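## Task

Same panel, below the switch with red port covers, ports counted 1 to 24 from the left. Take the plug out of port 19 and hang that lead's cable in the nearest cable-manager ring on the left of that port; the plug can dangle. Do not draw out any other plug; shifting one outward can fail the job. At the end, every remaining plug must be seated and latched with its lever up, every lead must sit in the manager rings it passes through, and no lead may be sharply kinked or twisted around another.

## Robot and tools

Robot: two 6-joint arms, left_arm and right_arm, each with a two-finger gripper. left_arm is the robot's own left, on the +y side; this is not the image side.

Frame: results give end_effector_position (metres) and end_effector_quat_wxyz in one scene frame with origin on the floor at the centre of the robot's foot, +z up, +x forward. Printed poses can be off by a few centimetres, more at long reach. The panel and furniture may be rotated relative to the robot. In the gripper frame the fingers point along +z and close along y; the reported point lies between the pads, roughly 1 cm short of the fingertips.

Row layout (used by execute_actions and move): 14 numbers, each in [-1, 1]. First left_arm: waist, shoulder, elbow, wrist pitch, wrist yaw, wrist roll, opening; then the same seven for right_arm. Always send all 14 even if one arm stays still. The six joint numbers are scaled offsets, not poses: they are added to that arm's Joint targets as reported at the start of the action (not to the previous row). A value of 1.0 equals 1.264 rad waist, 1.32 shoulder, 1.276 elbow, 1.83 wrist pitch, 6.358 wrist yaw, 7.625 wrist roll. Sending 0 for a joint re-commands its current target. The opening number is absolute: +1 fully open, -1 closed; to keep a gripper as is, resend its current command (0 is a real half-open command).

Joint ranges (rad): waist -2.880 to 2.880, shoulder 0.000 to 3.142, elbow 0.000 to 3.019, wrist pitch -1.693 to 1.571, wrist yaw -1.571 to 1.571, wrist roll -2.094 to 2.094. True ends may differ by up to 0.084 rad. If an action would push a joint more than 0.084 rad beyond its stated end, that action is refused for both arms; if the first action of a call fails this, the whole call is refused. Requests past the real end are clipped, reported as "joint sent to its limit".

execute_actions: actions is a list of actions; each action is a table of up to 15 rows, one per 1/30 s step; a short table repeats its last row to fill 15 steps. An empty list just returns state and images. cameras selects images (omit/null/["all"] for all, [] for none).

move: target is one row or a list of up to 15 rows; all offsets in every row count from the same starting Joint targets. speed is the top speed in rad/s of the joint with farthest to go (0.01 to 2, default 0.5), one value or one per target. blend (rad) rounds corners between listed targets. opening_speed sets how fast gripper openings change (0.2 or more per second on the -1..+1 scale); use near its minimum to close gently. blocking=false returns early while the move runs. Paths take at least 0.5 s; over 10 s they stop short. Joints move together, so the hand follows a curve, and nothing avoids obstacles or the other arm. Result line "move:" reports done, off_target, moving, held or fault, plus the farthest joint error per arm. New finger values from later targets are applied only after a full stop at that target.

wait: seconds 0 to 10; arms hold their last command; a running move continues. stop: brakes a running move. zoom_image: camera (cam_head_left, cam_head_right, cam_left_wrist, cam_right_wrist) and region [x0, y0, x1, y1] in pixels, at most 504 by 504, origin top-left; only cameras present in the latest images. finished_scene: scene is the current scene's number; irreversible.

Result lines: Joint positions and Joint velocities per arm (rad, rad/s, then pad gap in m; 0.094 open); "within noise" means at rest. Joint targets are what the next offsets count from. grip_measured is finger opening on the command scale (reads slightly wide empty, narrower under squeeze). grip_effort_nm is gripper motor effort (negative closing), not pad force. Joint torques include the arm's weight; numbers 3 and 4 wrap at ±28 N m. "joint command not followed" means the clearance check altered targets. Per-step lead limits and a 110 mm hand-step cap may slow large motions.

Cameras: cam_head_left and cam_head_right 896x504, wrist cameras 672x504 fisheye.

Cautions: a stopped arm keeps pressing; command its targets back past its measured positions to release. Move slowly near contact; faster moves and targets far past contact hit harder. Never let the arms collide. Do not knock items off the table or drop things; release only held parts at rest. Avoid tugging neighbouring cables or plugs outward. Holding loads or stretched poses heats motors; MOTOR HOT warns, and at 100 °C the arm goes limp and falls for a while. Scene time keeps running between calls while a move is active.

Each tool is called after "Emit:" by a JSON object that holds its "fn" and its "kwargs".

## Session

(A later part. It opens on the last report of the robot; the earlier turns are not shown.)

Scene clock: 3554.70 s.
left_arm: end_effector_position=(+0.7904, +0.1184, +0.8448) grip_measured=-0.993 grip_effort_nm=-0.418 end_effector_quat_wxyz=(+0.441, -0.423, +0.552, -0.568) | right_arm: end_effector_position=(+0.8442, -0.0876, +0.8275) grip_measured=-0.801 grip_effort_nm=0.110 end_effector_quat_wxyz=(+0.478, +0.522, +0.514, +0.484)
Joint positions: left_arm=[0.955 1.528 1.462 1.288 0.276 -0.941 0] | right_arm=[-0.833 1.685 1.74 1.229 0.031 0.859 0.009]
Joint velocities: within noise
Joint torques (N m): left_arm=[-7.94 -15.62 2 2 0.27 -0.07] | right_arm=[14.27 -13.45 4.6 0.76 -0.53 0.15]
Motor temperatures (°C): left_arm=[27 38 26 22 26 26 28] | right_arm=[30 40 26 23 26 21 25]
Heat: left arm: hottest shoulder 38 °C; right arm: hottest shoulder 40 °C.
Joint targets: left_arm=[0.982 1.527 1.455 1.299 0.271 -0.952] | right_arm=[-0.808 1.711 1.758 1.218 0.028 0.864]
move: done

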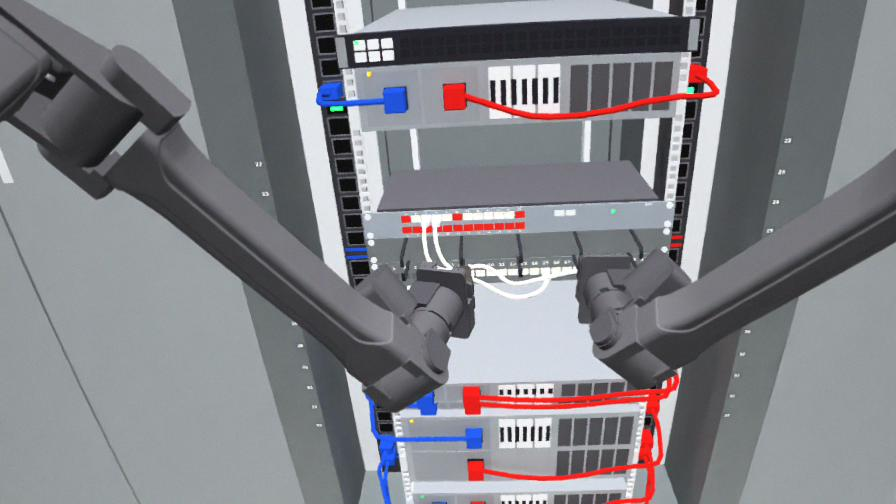

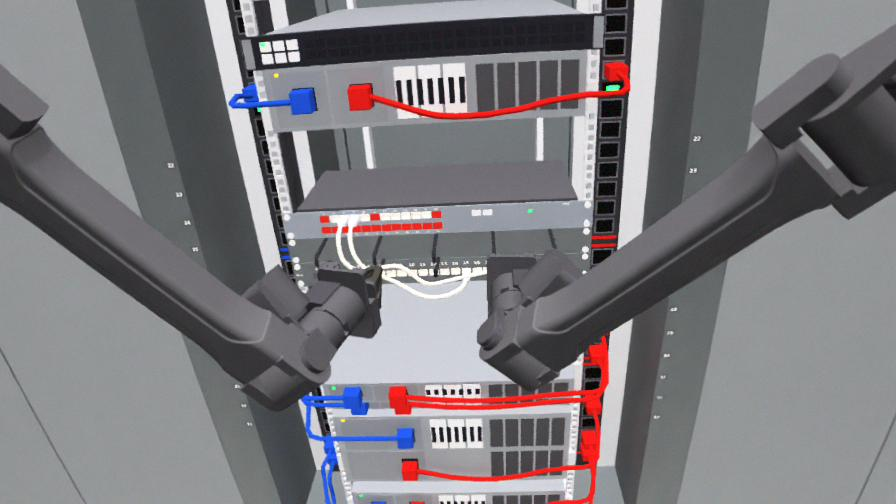

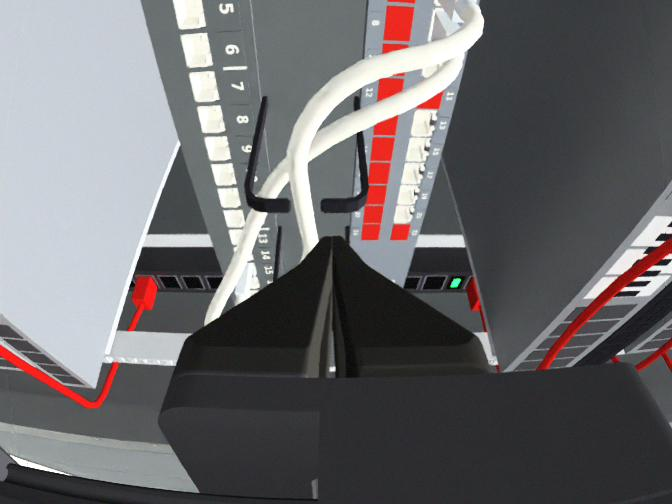

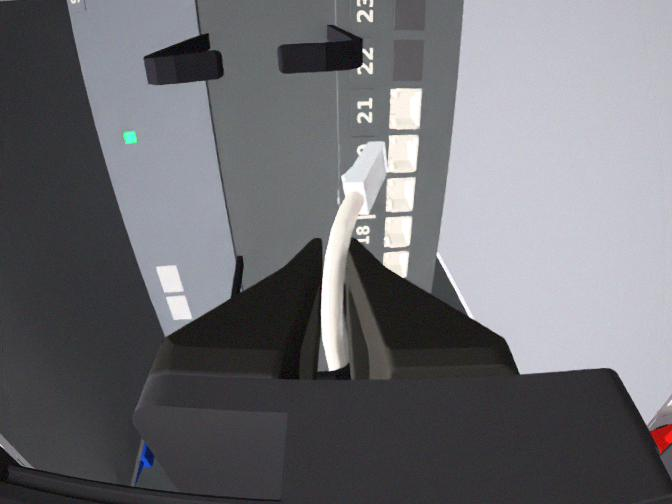

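Emit:
{"fn": "move", "kwargs": {"target": [[-0.0479,0.0477,0.0415,-0.0126,0,0,-1,0,0,0,0,0,0,-0.8]], "speed": 0.1}}

Emit:
{"fn": "zoom_image", "kwargs": {"camera": "cam_left_wrist", "region": [230, 40, 470, 280]}}

Scene clock: 3565.33 s.
left_arm: end_effector_position=(+0.7917, +0.1041, +0.8424) grip_measured=-0.993 grip_effort_nm=-0.418 end_effector_quat_wxyz=(+0.436, -0.425, +0.547, -0.574) | right_arm: end_effector_position=(+0.8442, -0.0876, +0.8275) grip_measured=-0.801 grip_effort_nm=0.105 end_effector_quat_wxyz=(+0.478, +0.522, +0.514, +0.484)
Joint positions: left_arm=[0.936 1.555 1.49 1.284 0.276 -0.941 0] | right_arm=[-0.833 1.685 1.74 1.229 0.031 0.859 0.009]
Joint velocities: within noise
Joint torques (N m): left_arm=[-11.81 -13.1 3.88 1.2 0.28 -0.07] | right_arm=[14.1 -13.74 4.68 0.92 -0.53 0.14]
Motor temperatures (°C): left_arm=[27 38 26 22 26 26 28] | right_arm=[30 40 26 23 26 21 25]
Heat: left arm: hottest shoulder 38 °C; right arm: hottest shoulder 40 °C.
Joint targets: left_arm=[0.922 1.589 1.508 1.276 0.272 -0.952] | right_arm=[-0.808 1.711 1.758 1.218 0.028 0.864]
move: done

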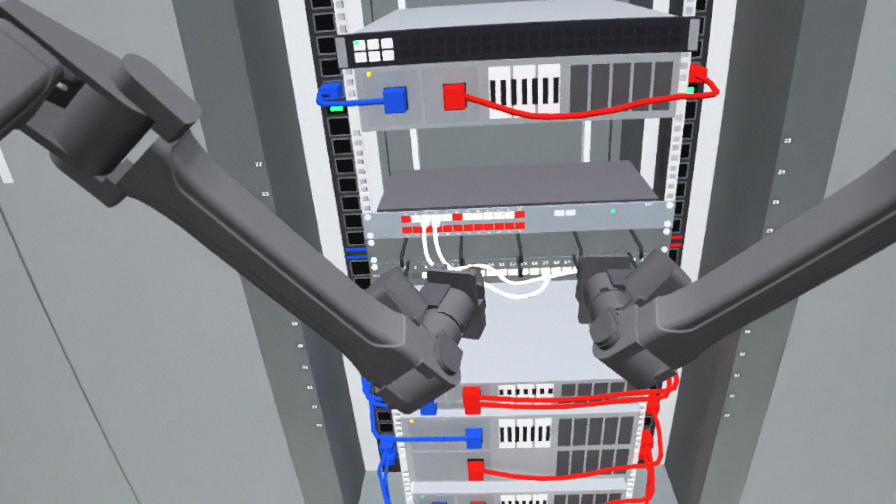

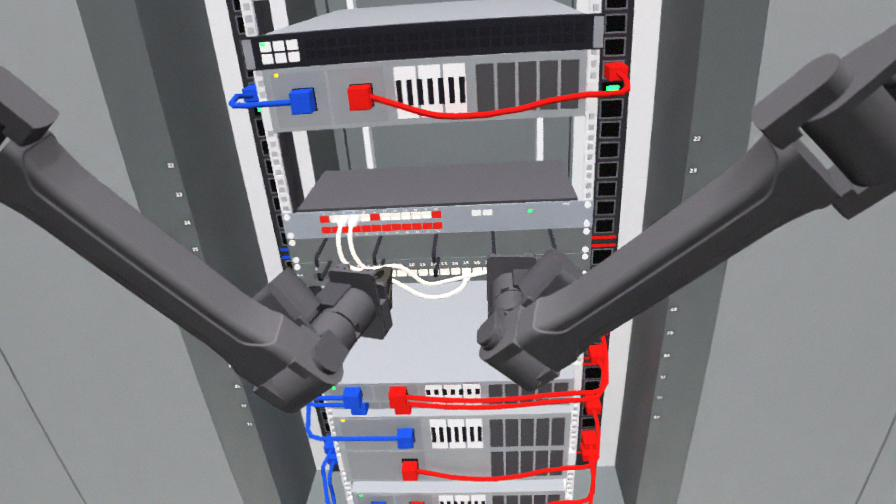

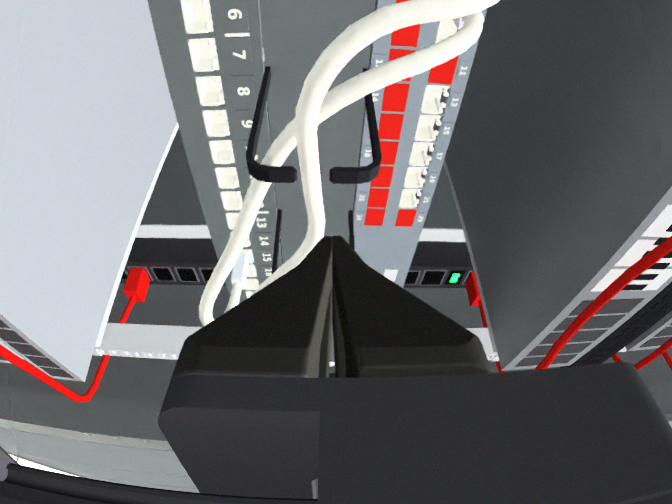

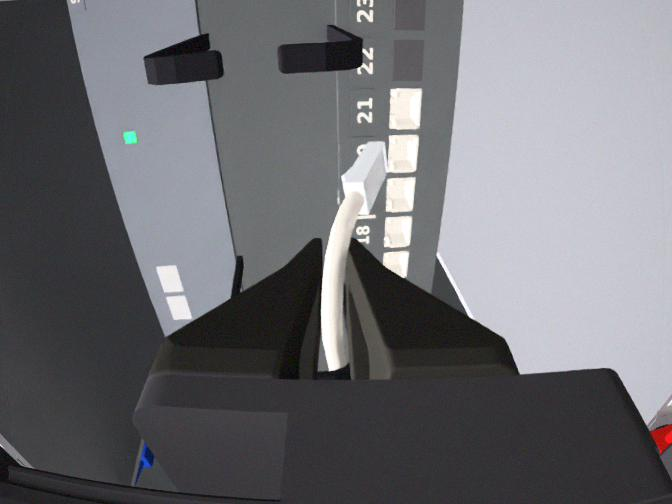

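Scaled by 2.100 from the camera's 672x504 image, which has a finer 960x720 frame.

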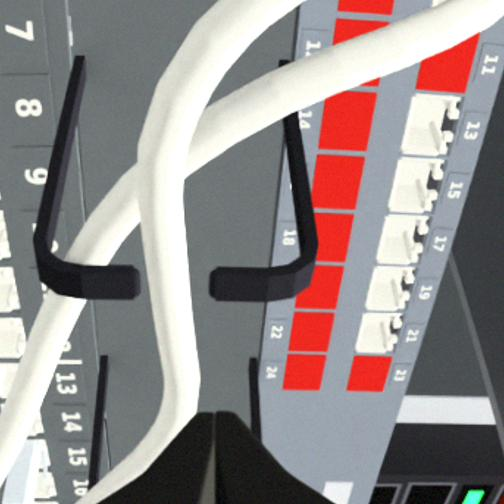

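Emit:
{"fn": "move", "kwargs": {"target": [[0,0.009,0.009,0,0,0,-1,0,0,0,0,0,0,-0.8],[0,0.0174,0.0729,-0.0393,0,0,-1,0,0,0,0,0,0,-0.8]], "speed": 0.08}}

Emit:
{"fn": "zoom_image", "kwargs": {"camera": "cam_left_wrist", "region": [230, 80, 470, 320]}}

Scene clock: 3578.03 s.
left_arm: end_effector_position=(+0.8186, +0.1042, +0.8414) grip_measured=-0.993 grip_effort_nm=-0.418 end_effector_quat_wxyz=(+0.437, -0.425, +0.546, -0.574) | right_arm: end_effector_position=(+0.8442, -0.0876, +0.8275) grip_measured=-0.801 grip_effort_nm=0.110 end_effector_quat_wxyz=(+0.478, +0.522, +0.514, +0.484)
Joint positions: left_arm=[0.935 1.573 1.578 1.215 0.276 -0.941 0] | right_arm=[-0.833 1.685 1.74 1.229 0.031 0.859 0.009]
Joint velocities: within noise
Joint torques (N m): left_arm=[-12.04 -12.98 4.74 1.11 0.27 -0.07] | right_arm=[13.98 -13.8 4.57 0.9 -0.54 0.13]
Motor temperatures (°C): left_arm=[27 38 26 22 26 26 28] | right_arm=[30 40 26 23 26 21 25]
Heat: left arm: hottest shoulder 38 °C; right arm: hottest shoulder 40 °C.
Joint targets: left_arm=[0.921 1.613 1.601 1.204 0.272 -0.952] | right_arm=[-0.808 1.711 1.758 1.218 0.028 0.864]
move: off_target (left_arm); left_arm: the shoulder is farthest, 0.039 rad from its target

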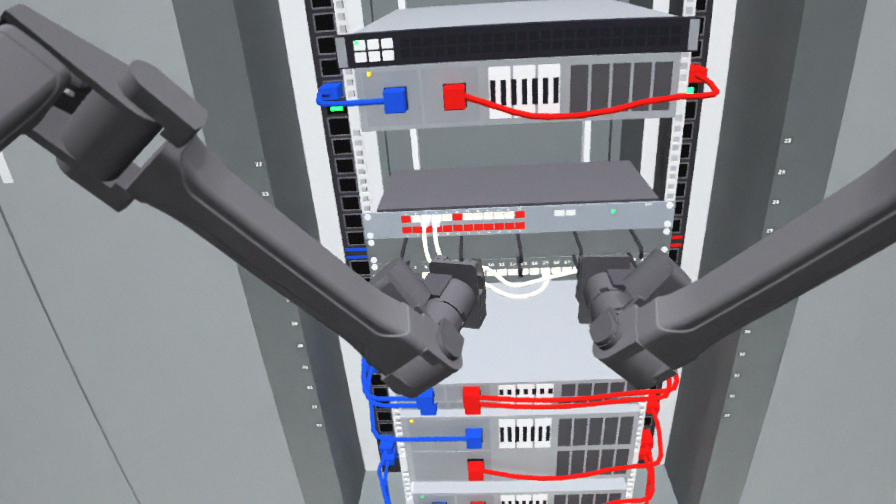

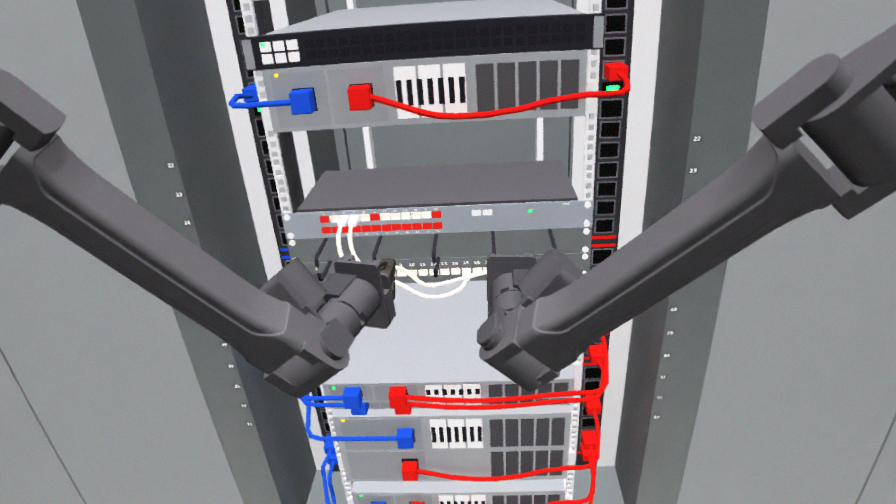

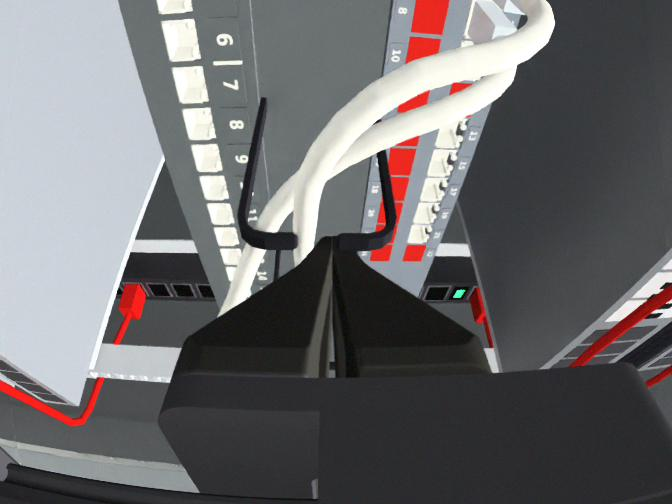

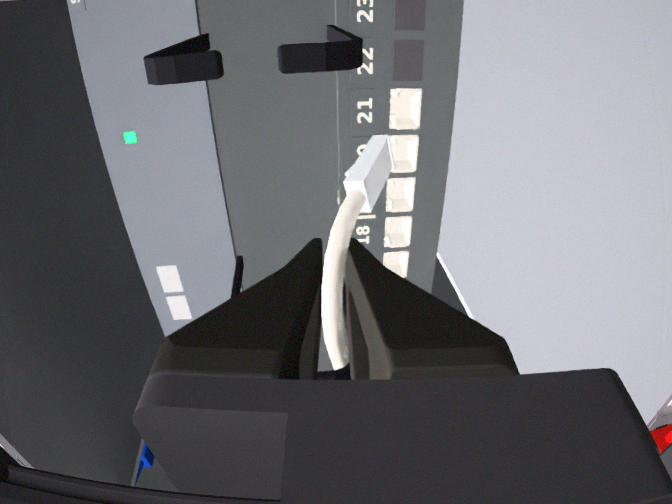

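Scaled by 2.100 from the camera's 672x504 image, which has a finer 960x720 frame.

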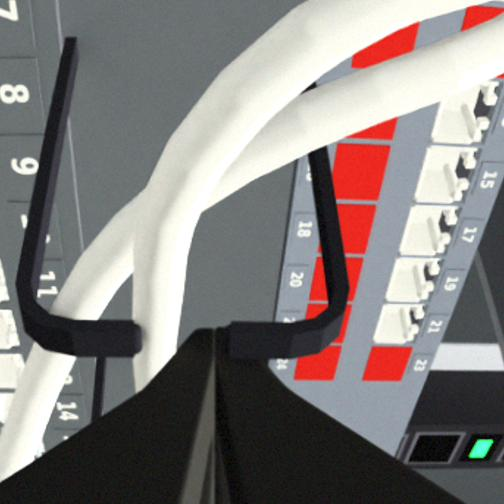

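Emit:
{"fn": "move", "kwargs": {"target": [[0,-0.01,-0.1183,0.0634,0,0,-1,0,0,0,0,0,0,-0.8],[-0.0364,0.0341,-0.0509,0.0421,-0.0039,0.0108,-0.7,0,0,0,0,0,0,-0.8]], "speed": 0.15}}

Emit:
{"fn": "zoom_image", "kwargs": {"camera": "cam_left_wrist", "region": [230, 40, 470, 280]}}

Emit:
{"fn": "zoom_image", "kwargs": {"camera": "cam_head_left", "region": [430, 230, 590, 300]}}

Emit:
{"fn": "zoom_image", "kwargs": {"camera": "cam_head_left", "region": [440, 250, 490, 290]}}

Scene clock: 3654.40 s.
left_arm: end_effector_position=(+0.7781, +0.0659, +0.8278) grip_measured=-0.702 grip_effort_nm=0.056 end_effector_quat_wxyz=(+0.432, -0.425, +0.557, -0.567) | right_arm: end_effector_position=(+0.8442, -0.0876, +0.8275) grip_measured=-0.801 grip_effort_nm=0.105 end_effector_quat_wxyz=(+0.478, +0.522, +0.514, +0.484)
Joint positions: left_arm=[0.891 1.624 1.52 1.289 0.251 -0.882 0.014] | right_arm=[-0.833 1.685 1.74 1.229 0.031 0.859 0.009]
Joint velocities: within noise
Joint torques (N m): left_arm=[-13.45 -11.87 3.37 1.13 0.3 0.12] | right_arm=[14.04 -13.68 4.66 0.83 -0.53 0.15]
Motor temperatures (°C): left_arm=[28 40 27 22 26 26 28] | right_arm=[30 40 26 23 26 21 24]
Heat: left arm: hottest shoulder 40 °C; right arm: hottest shoulder 40 °C.
Joint targets: left_arm=[0.876 1.658 1.536 1.281 0.247 -0.870] | right_arm=[-0.808 1.711 1.758 1.218 0.028 0.864]
move: done

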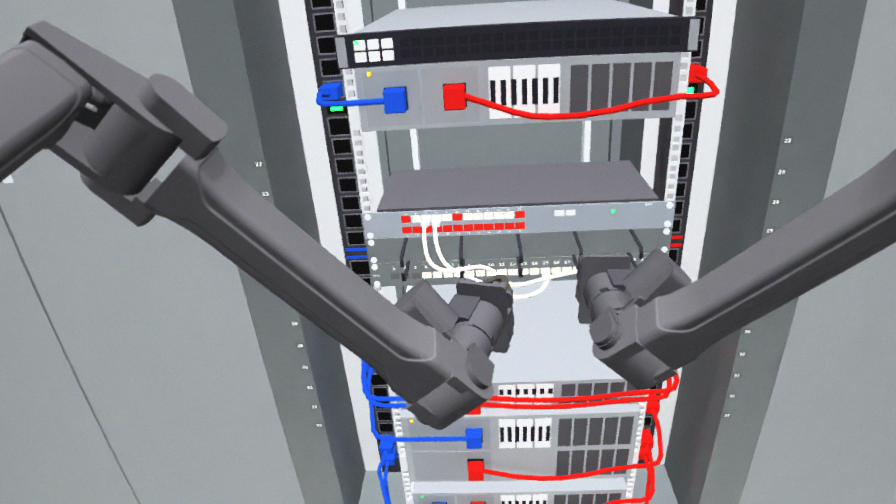

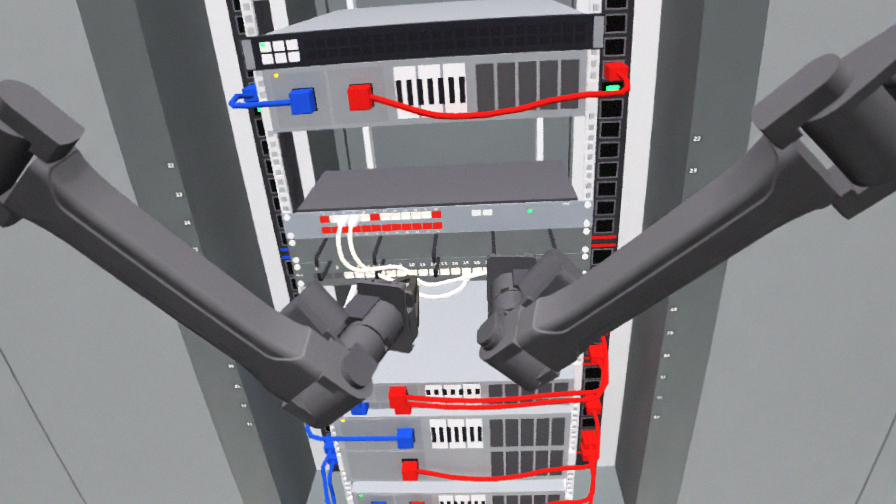

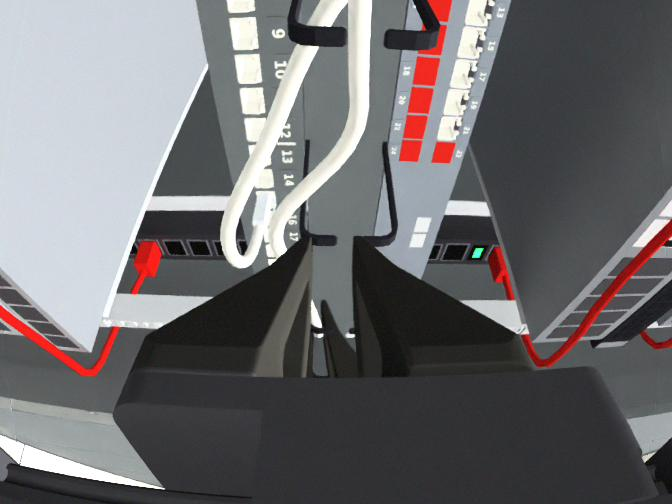

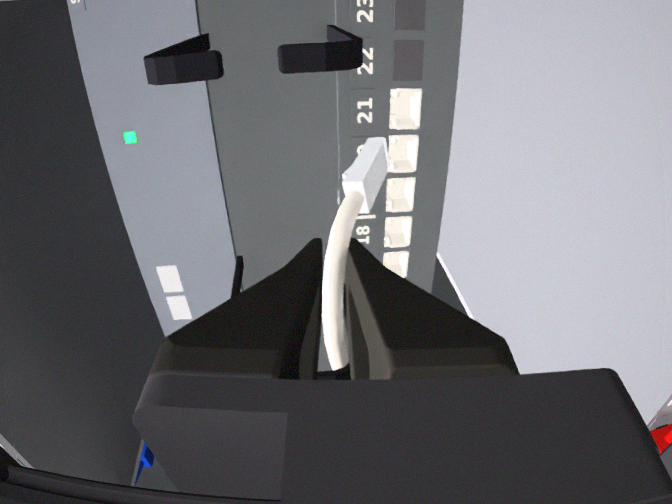

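Scaled by 2.100 from the camera's 672x504 image, which has a finer 960x720 frame.

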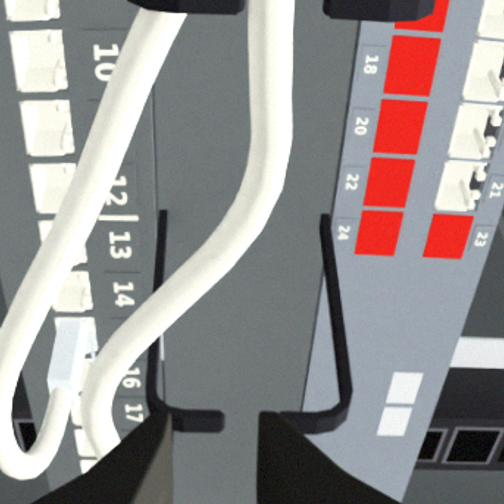

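Scaled by 3.150 from the camera's 896x504 image, which has a finer 1280x720 frame.

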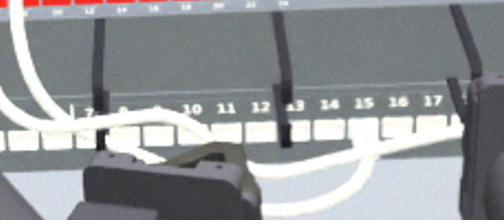

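Scaled by 10.080 from the camera's 896x504 image, which has a finer 1280x720 frame.

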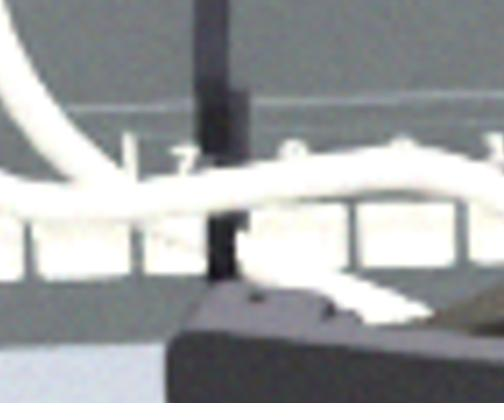

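Emit:
{"fn": "move", "kwargs": {"target": [[0,0.0147,0.0146,0.0018,0,0,-0.7,0,0,0,0,0,0,-0.8],[0,0.0247,0.08,-0.0372,0,0,-0.7,0,0,0,0,0,0,-0.8]], "speed": 0.1}}

Emit:
{"fn": "zoom_image", "kwargs": {"camera": "cam_left_wrist", "region": [230, 80, 470, 320]}}

Emit:
{"fn": "zoom_image", "kwargs": {"camera": "cam_head_left", "region": [430, 230, 590, 300]}}

Scene clock: 3675.93 s.
left_arm: end_effector_position=(+0.8047, +0.0630, +0.8227) grip_measured=-0.702 grip_effort_nm=0.051 end_effector_quat_wxyz=(+0.434, -0.425, +0.556, -0.567) | right_arm: end_effector_position=(+0.8442, -0.0876, +0.8275) grip_measured=-0.801 grip_effort_nm=0.105 end_effector_quat_wxyz=(+0.478, +0.522, +0.514, +0.484)
Joint positions: left_arm=[0.891 1.652 1.619 1.222 0.251 -0.881 0.014] | right_arm=[-0.833 1.685 1.74 1.229 0.031 0.859 0.009]
Joint velocities: within noise
Joint torques (N m): left_arm=[-13.68 -12.22 4.16 1.05 0.3 0.13] | right_arm=[14.04 -13.68 4.63 0.91 -0.53 0.14]
Motor temperatures (°C): left_arm=[28 39 27 22 26 26 27] | right_arm=[30 40 26 23 26 21 24]
Heat: left arm: hottest shoulder 39 °C; right arm: hottest shoulder 40 °C.
Joint targets: left_arm=[0.876 1.690 1.638 1.213 0.247 -0.870] | right_arm=[-0.808 1.711 1.758 1.218 0.028 0.864]
move: off_target (left_arm); left_arm: the shoulder is farthest, 0.038 rad from its target

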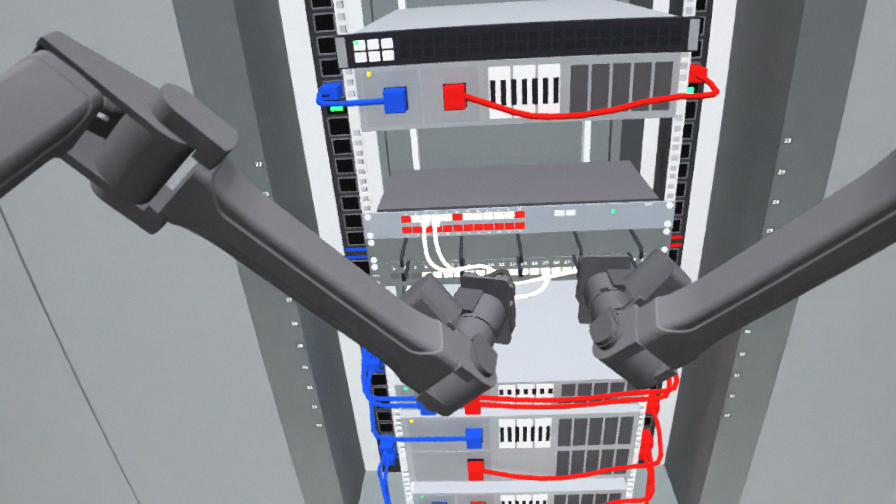

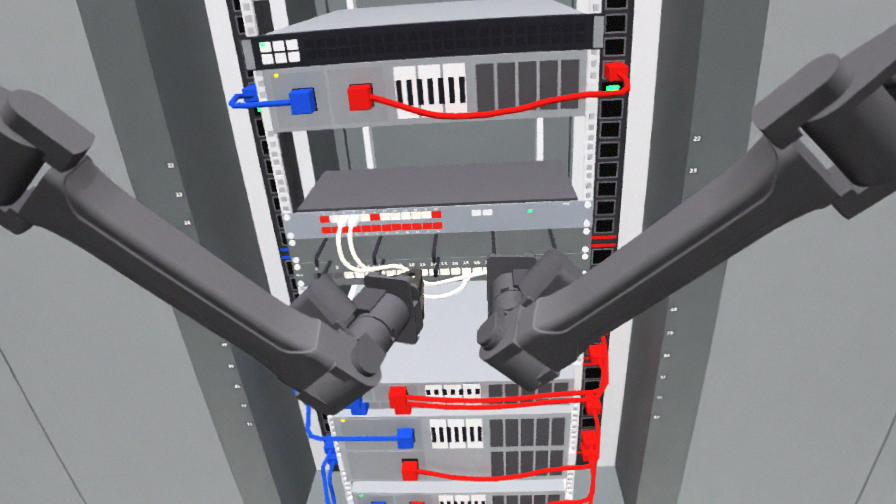

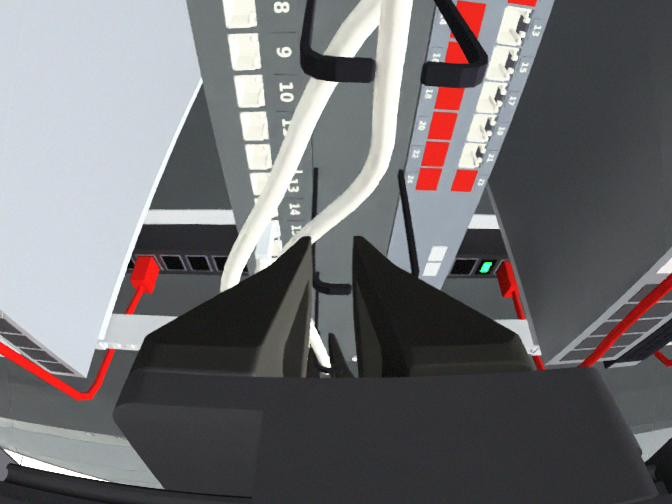

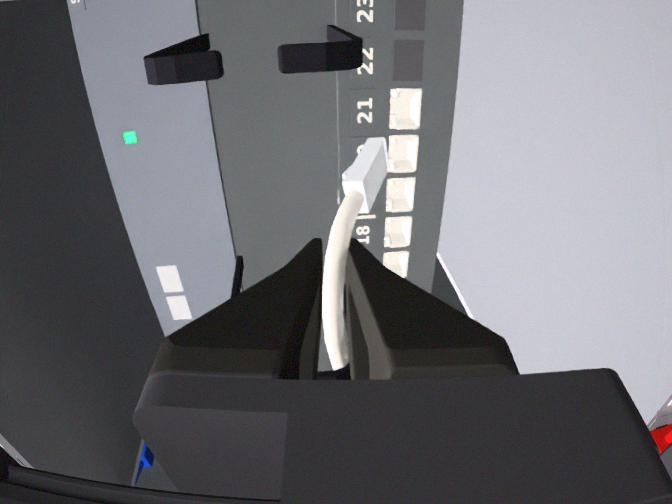

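Scaled by 2.100 from the camera's 672x504 image, which has a finer 960x720 frame.

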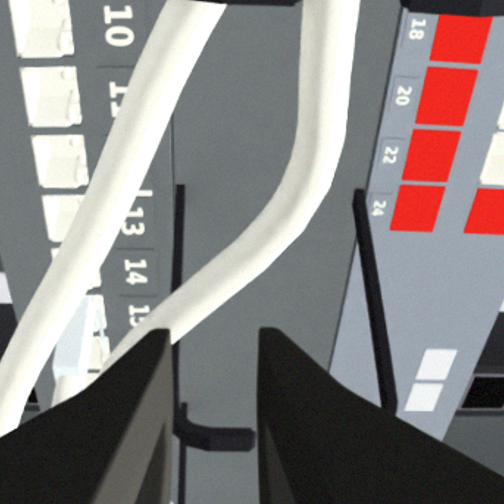

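Scaled by 3.150 from the camera's 896x504 image, which has a finer 1280x720 frame.

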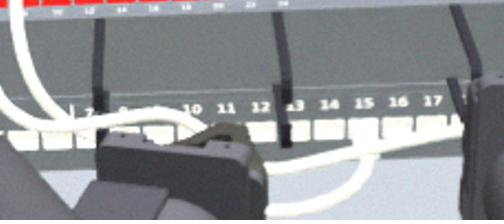

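Emit:
{"fn": "move", "kwargs": {"target": [[0,0,-0.0596,0.0328,0,0,-0.7,0,0,0,0,0,0,-0.8],[0,0.0155,-0.03,0.0328,0,0,-0.7,0,0,0,0,0,0,-0.8],[0,0.0155,0.0196,0.0,0,0,-0.7,0,0,0,0,0,0,-0.8]], "speed": 0.1}}

Emit:
{"fn": "zoom_image", "kwargs": {"camera": "cam_left_wrist", "region": [230, 80, 470, 320]}}

Emit:
{"fn": "zoom_image", "kwargs": {"camera": "cam_head_left", "region": [430, 230, 590, 300]}}

Scene clock: 3692.80 s.
left_arm: end_effector_position=(+0.8033, +0.0559, +0.8138) grip_measured=-0.702 grip_effort_nm=0.056 end_effector_quat_wxyz=(+0.433, -0.425, +0.557, -0.567) | right_arm: end_effector_position=(+0.8442, -0.0876, +0.8275) grip_measured=-0.801 grip_effort_nm=0.105 end_effector_quat_wxyz=(+0.478, +0.522, +0.514, +0.484)
Joint positions: left_arm=[0.891 1.68 1.644 1.222 0.251 -0.88 0.014] | right_arm=[-0.833 1.685 1.74 1.229 0.031 0.859 0.009]
Joint velocities: within noise
Joint torques (N m): left_arm=[-13.98 -12.92 4.08 1.16 0.3 0.12] | right_arm=[14.15 -13.68 4.62 0.87 -0.53 0.15]
Motor temperatures (°C): left_arm=[29 38 26 22 26 26 27] | right_arm=[30 39 26 23 26 21 24]
Heat: left arm: hottest shoulder 38 °C; right arm: hottest shoulder 39 °C.
Joint targets: left_arm=[0.876 1.711 1.663 1.213 0.247 -0.870] | right_arm=[-0.808 1.711 1.758 1.218 0.028 0.864]
move: done

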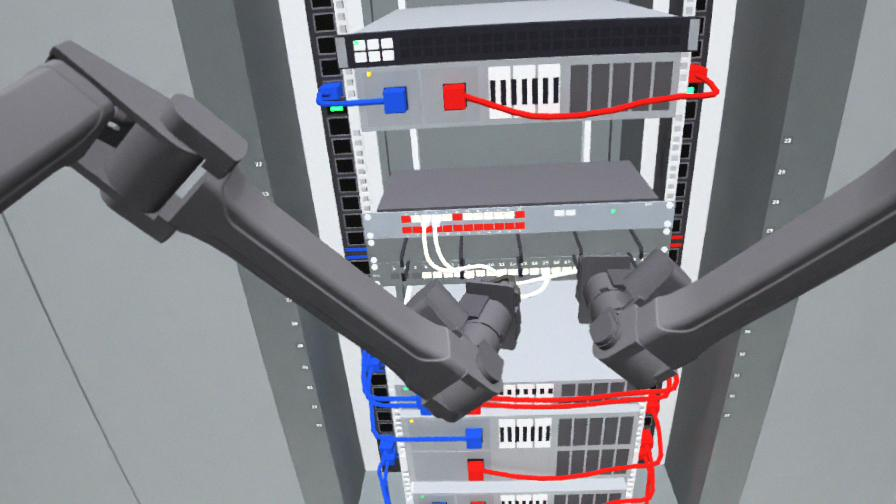

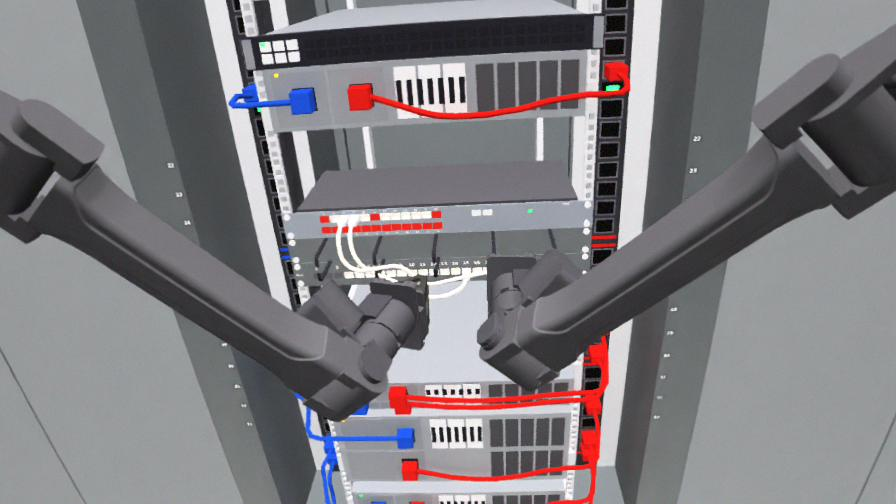

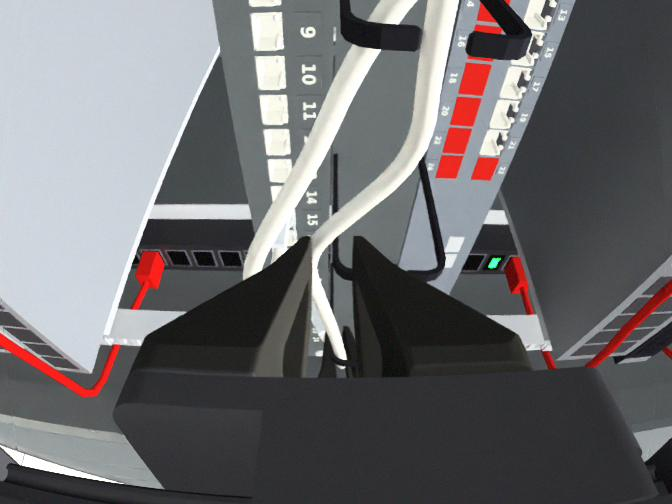

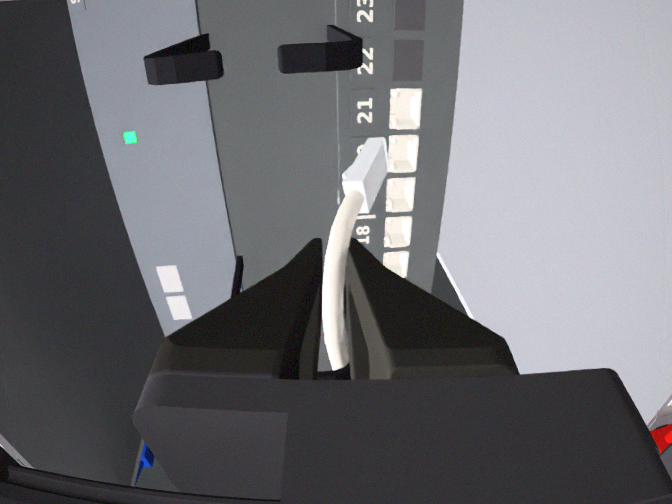

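Scaled by 2.100 from the camera's 672x504 image, which has a finer 960x720 frame.

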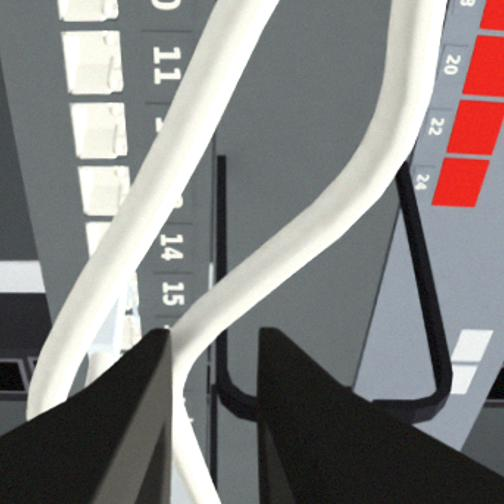

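Scaled by 3.150 from the camera's 896x504 image, which has a finer 1280x720 frame.

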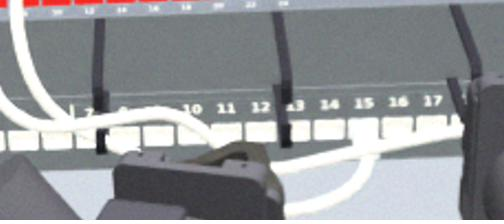

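Emit:
{"fn": "move", "kwargs": {"target": [[0,0,-0.065,0.0366,0,0,-0.7,0,0,0,0,0,0,-0.8],[0.0506,-0.0485,-0.0729,0.0382,0.0013,0,-0.7,0,0,0,0,0,0,-0.8]], "speed": 0.1}}

Emit:
{"fn": "zoom_image", "kwargs": {"camera": "cam_left_wrist", "region": [230, 80, 470, 320]}}

Emit:
{"fn": "zoom_image", "kwargs": {"camera": "cam_head_left", "region": [430, 230, 590, 300]}}

Scene clock: 3711.23 s.
left_arm: end_effector_position=(+0.7881, +0.0705, +0.8126) grip_measured=-0.702 grip_effort_nm=0.051 end_effector_quat_wxyz=(+0.440, -0.422, +0.561, -0.560) | right_arm: end_effector_position=(+0.8442, -0.0876, +0.8275) grip_measured=-0.801 grip_effort_nm=0.105 end_effector_quat_wxyz=(+0.478, +0.522, +0.514, +0.484)
Joint positions: left_arm=[0.913 1.654 1.577 1.271 0.252 -0.88 0.014] | right_arm=[-0.833 1.685 1.74 1.229 0.031 0.859 0.009]
Joint velocities: within noise
Joint torques (N m): left_arm=[-9.7 -15.44 1.92 2.02 0.57 0.12] | right_arm=[14.04 -13.57 4.6 0.84 -0.53 0.13]
Motor temperatures (°C): left_arm=[29 39 27 22 26 26 27] | right_arm=[30 39 26 23 26 21 24]
Heat: left arm: hottest shoulder 39 °C; right arm: hottest shoulder 39 °C.
Joint targets: left_arm=[0.940 1.646 1.570 1.283 0.255 -0.870] | right_arm=[-0.808 1.711 1.758 1.218 0.028 0.864]
move: done

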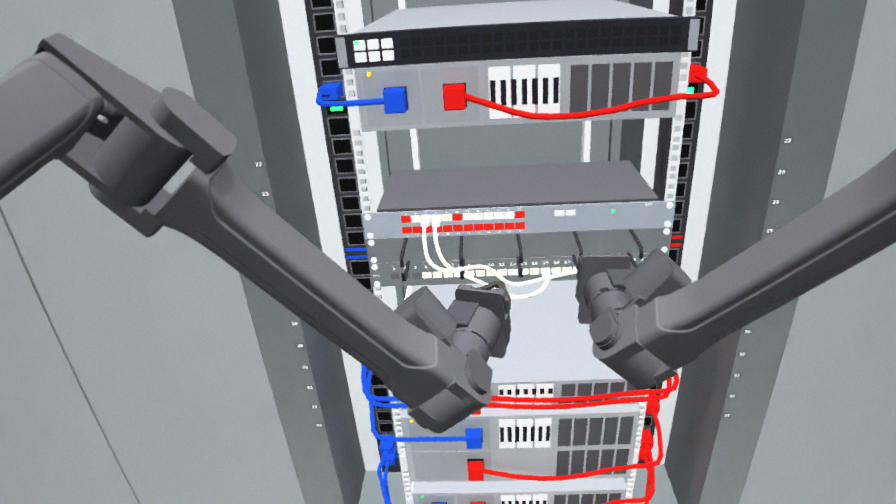

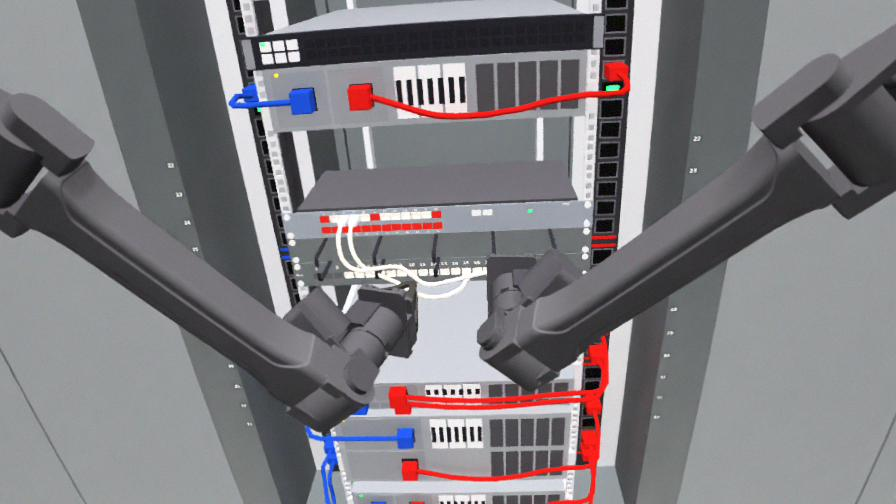

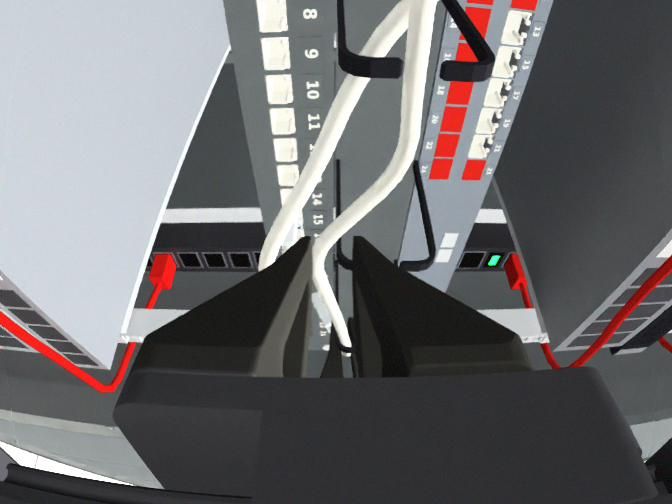

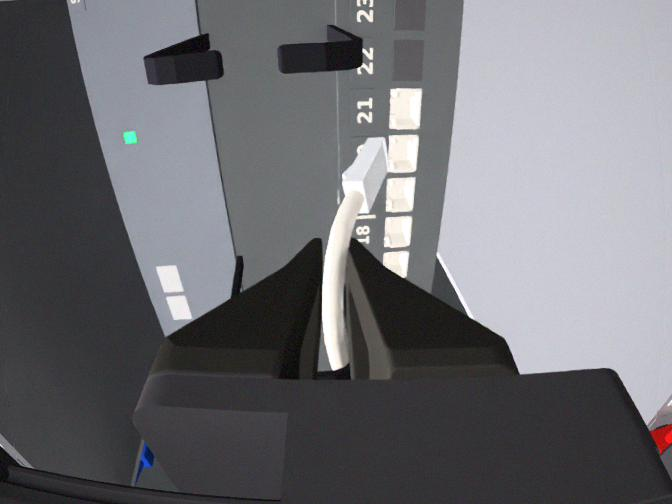

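Scaled by 2.100 from the camera's 672x504 image, which has a finer 960x720 frame.

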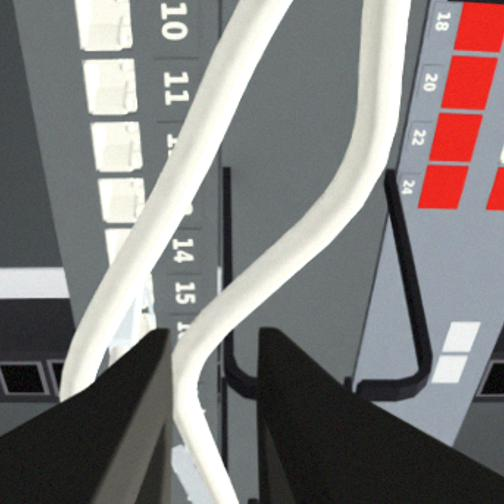

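Scaled by 3.150 from the camera's 896x504 image, which has a finer 1280x720 frame.

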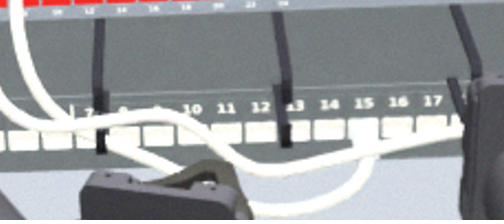

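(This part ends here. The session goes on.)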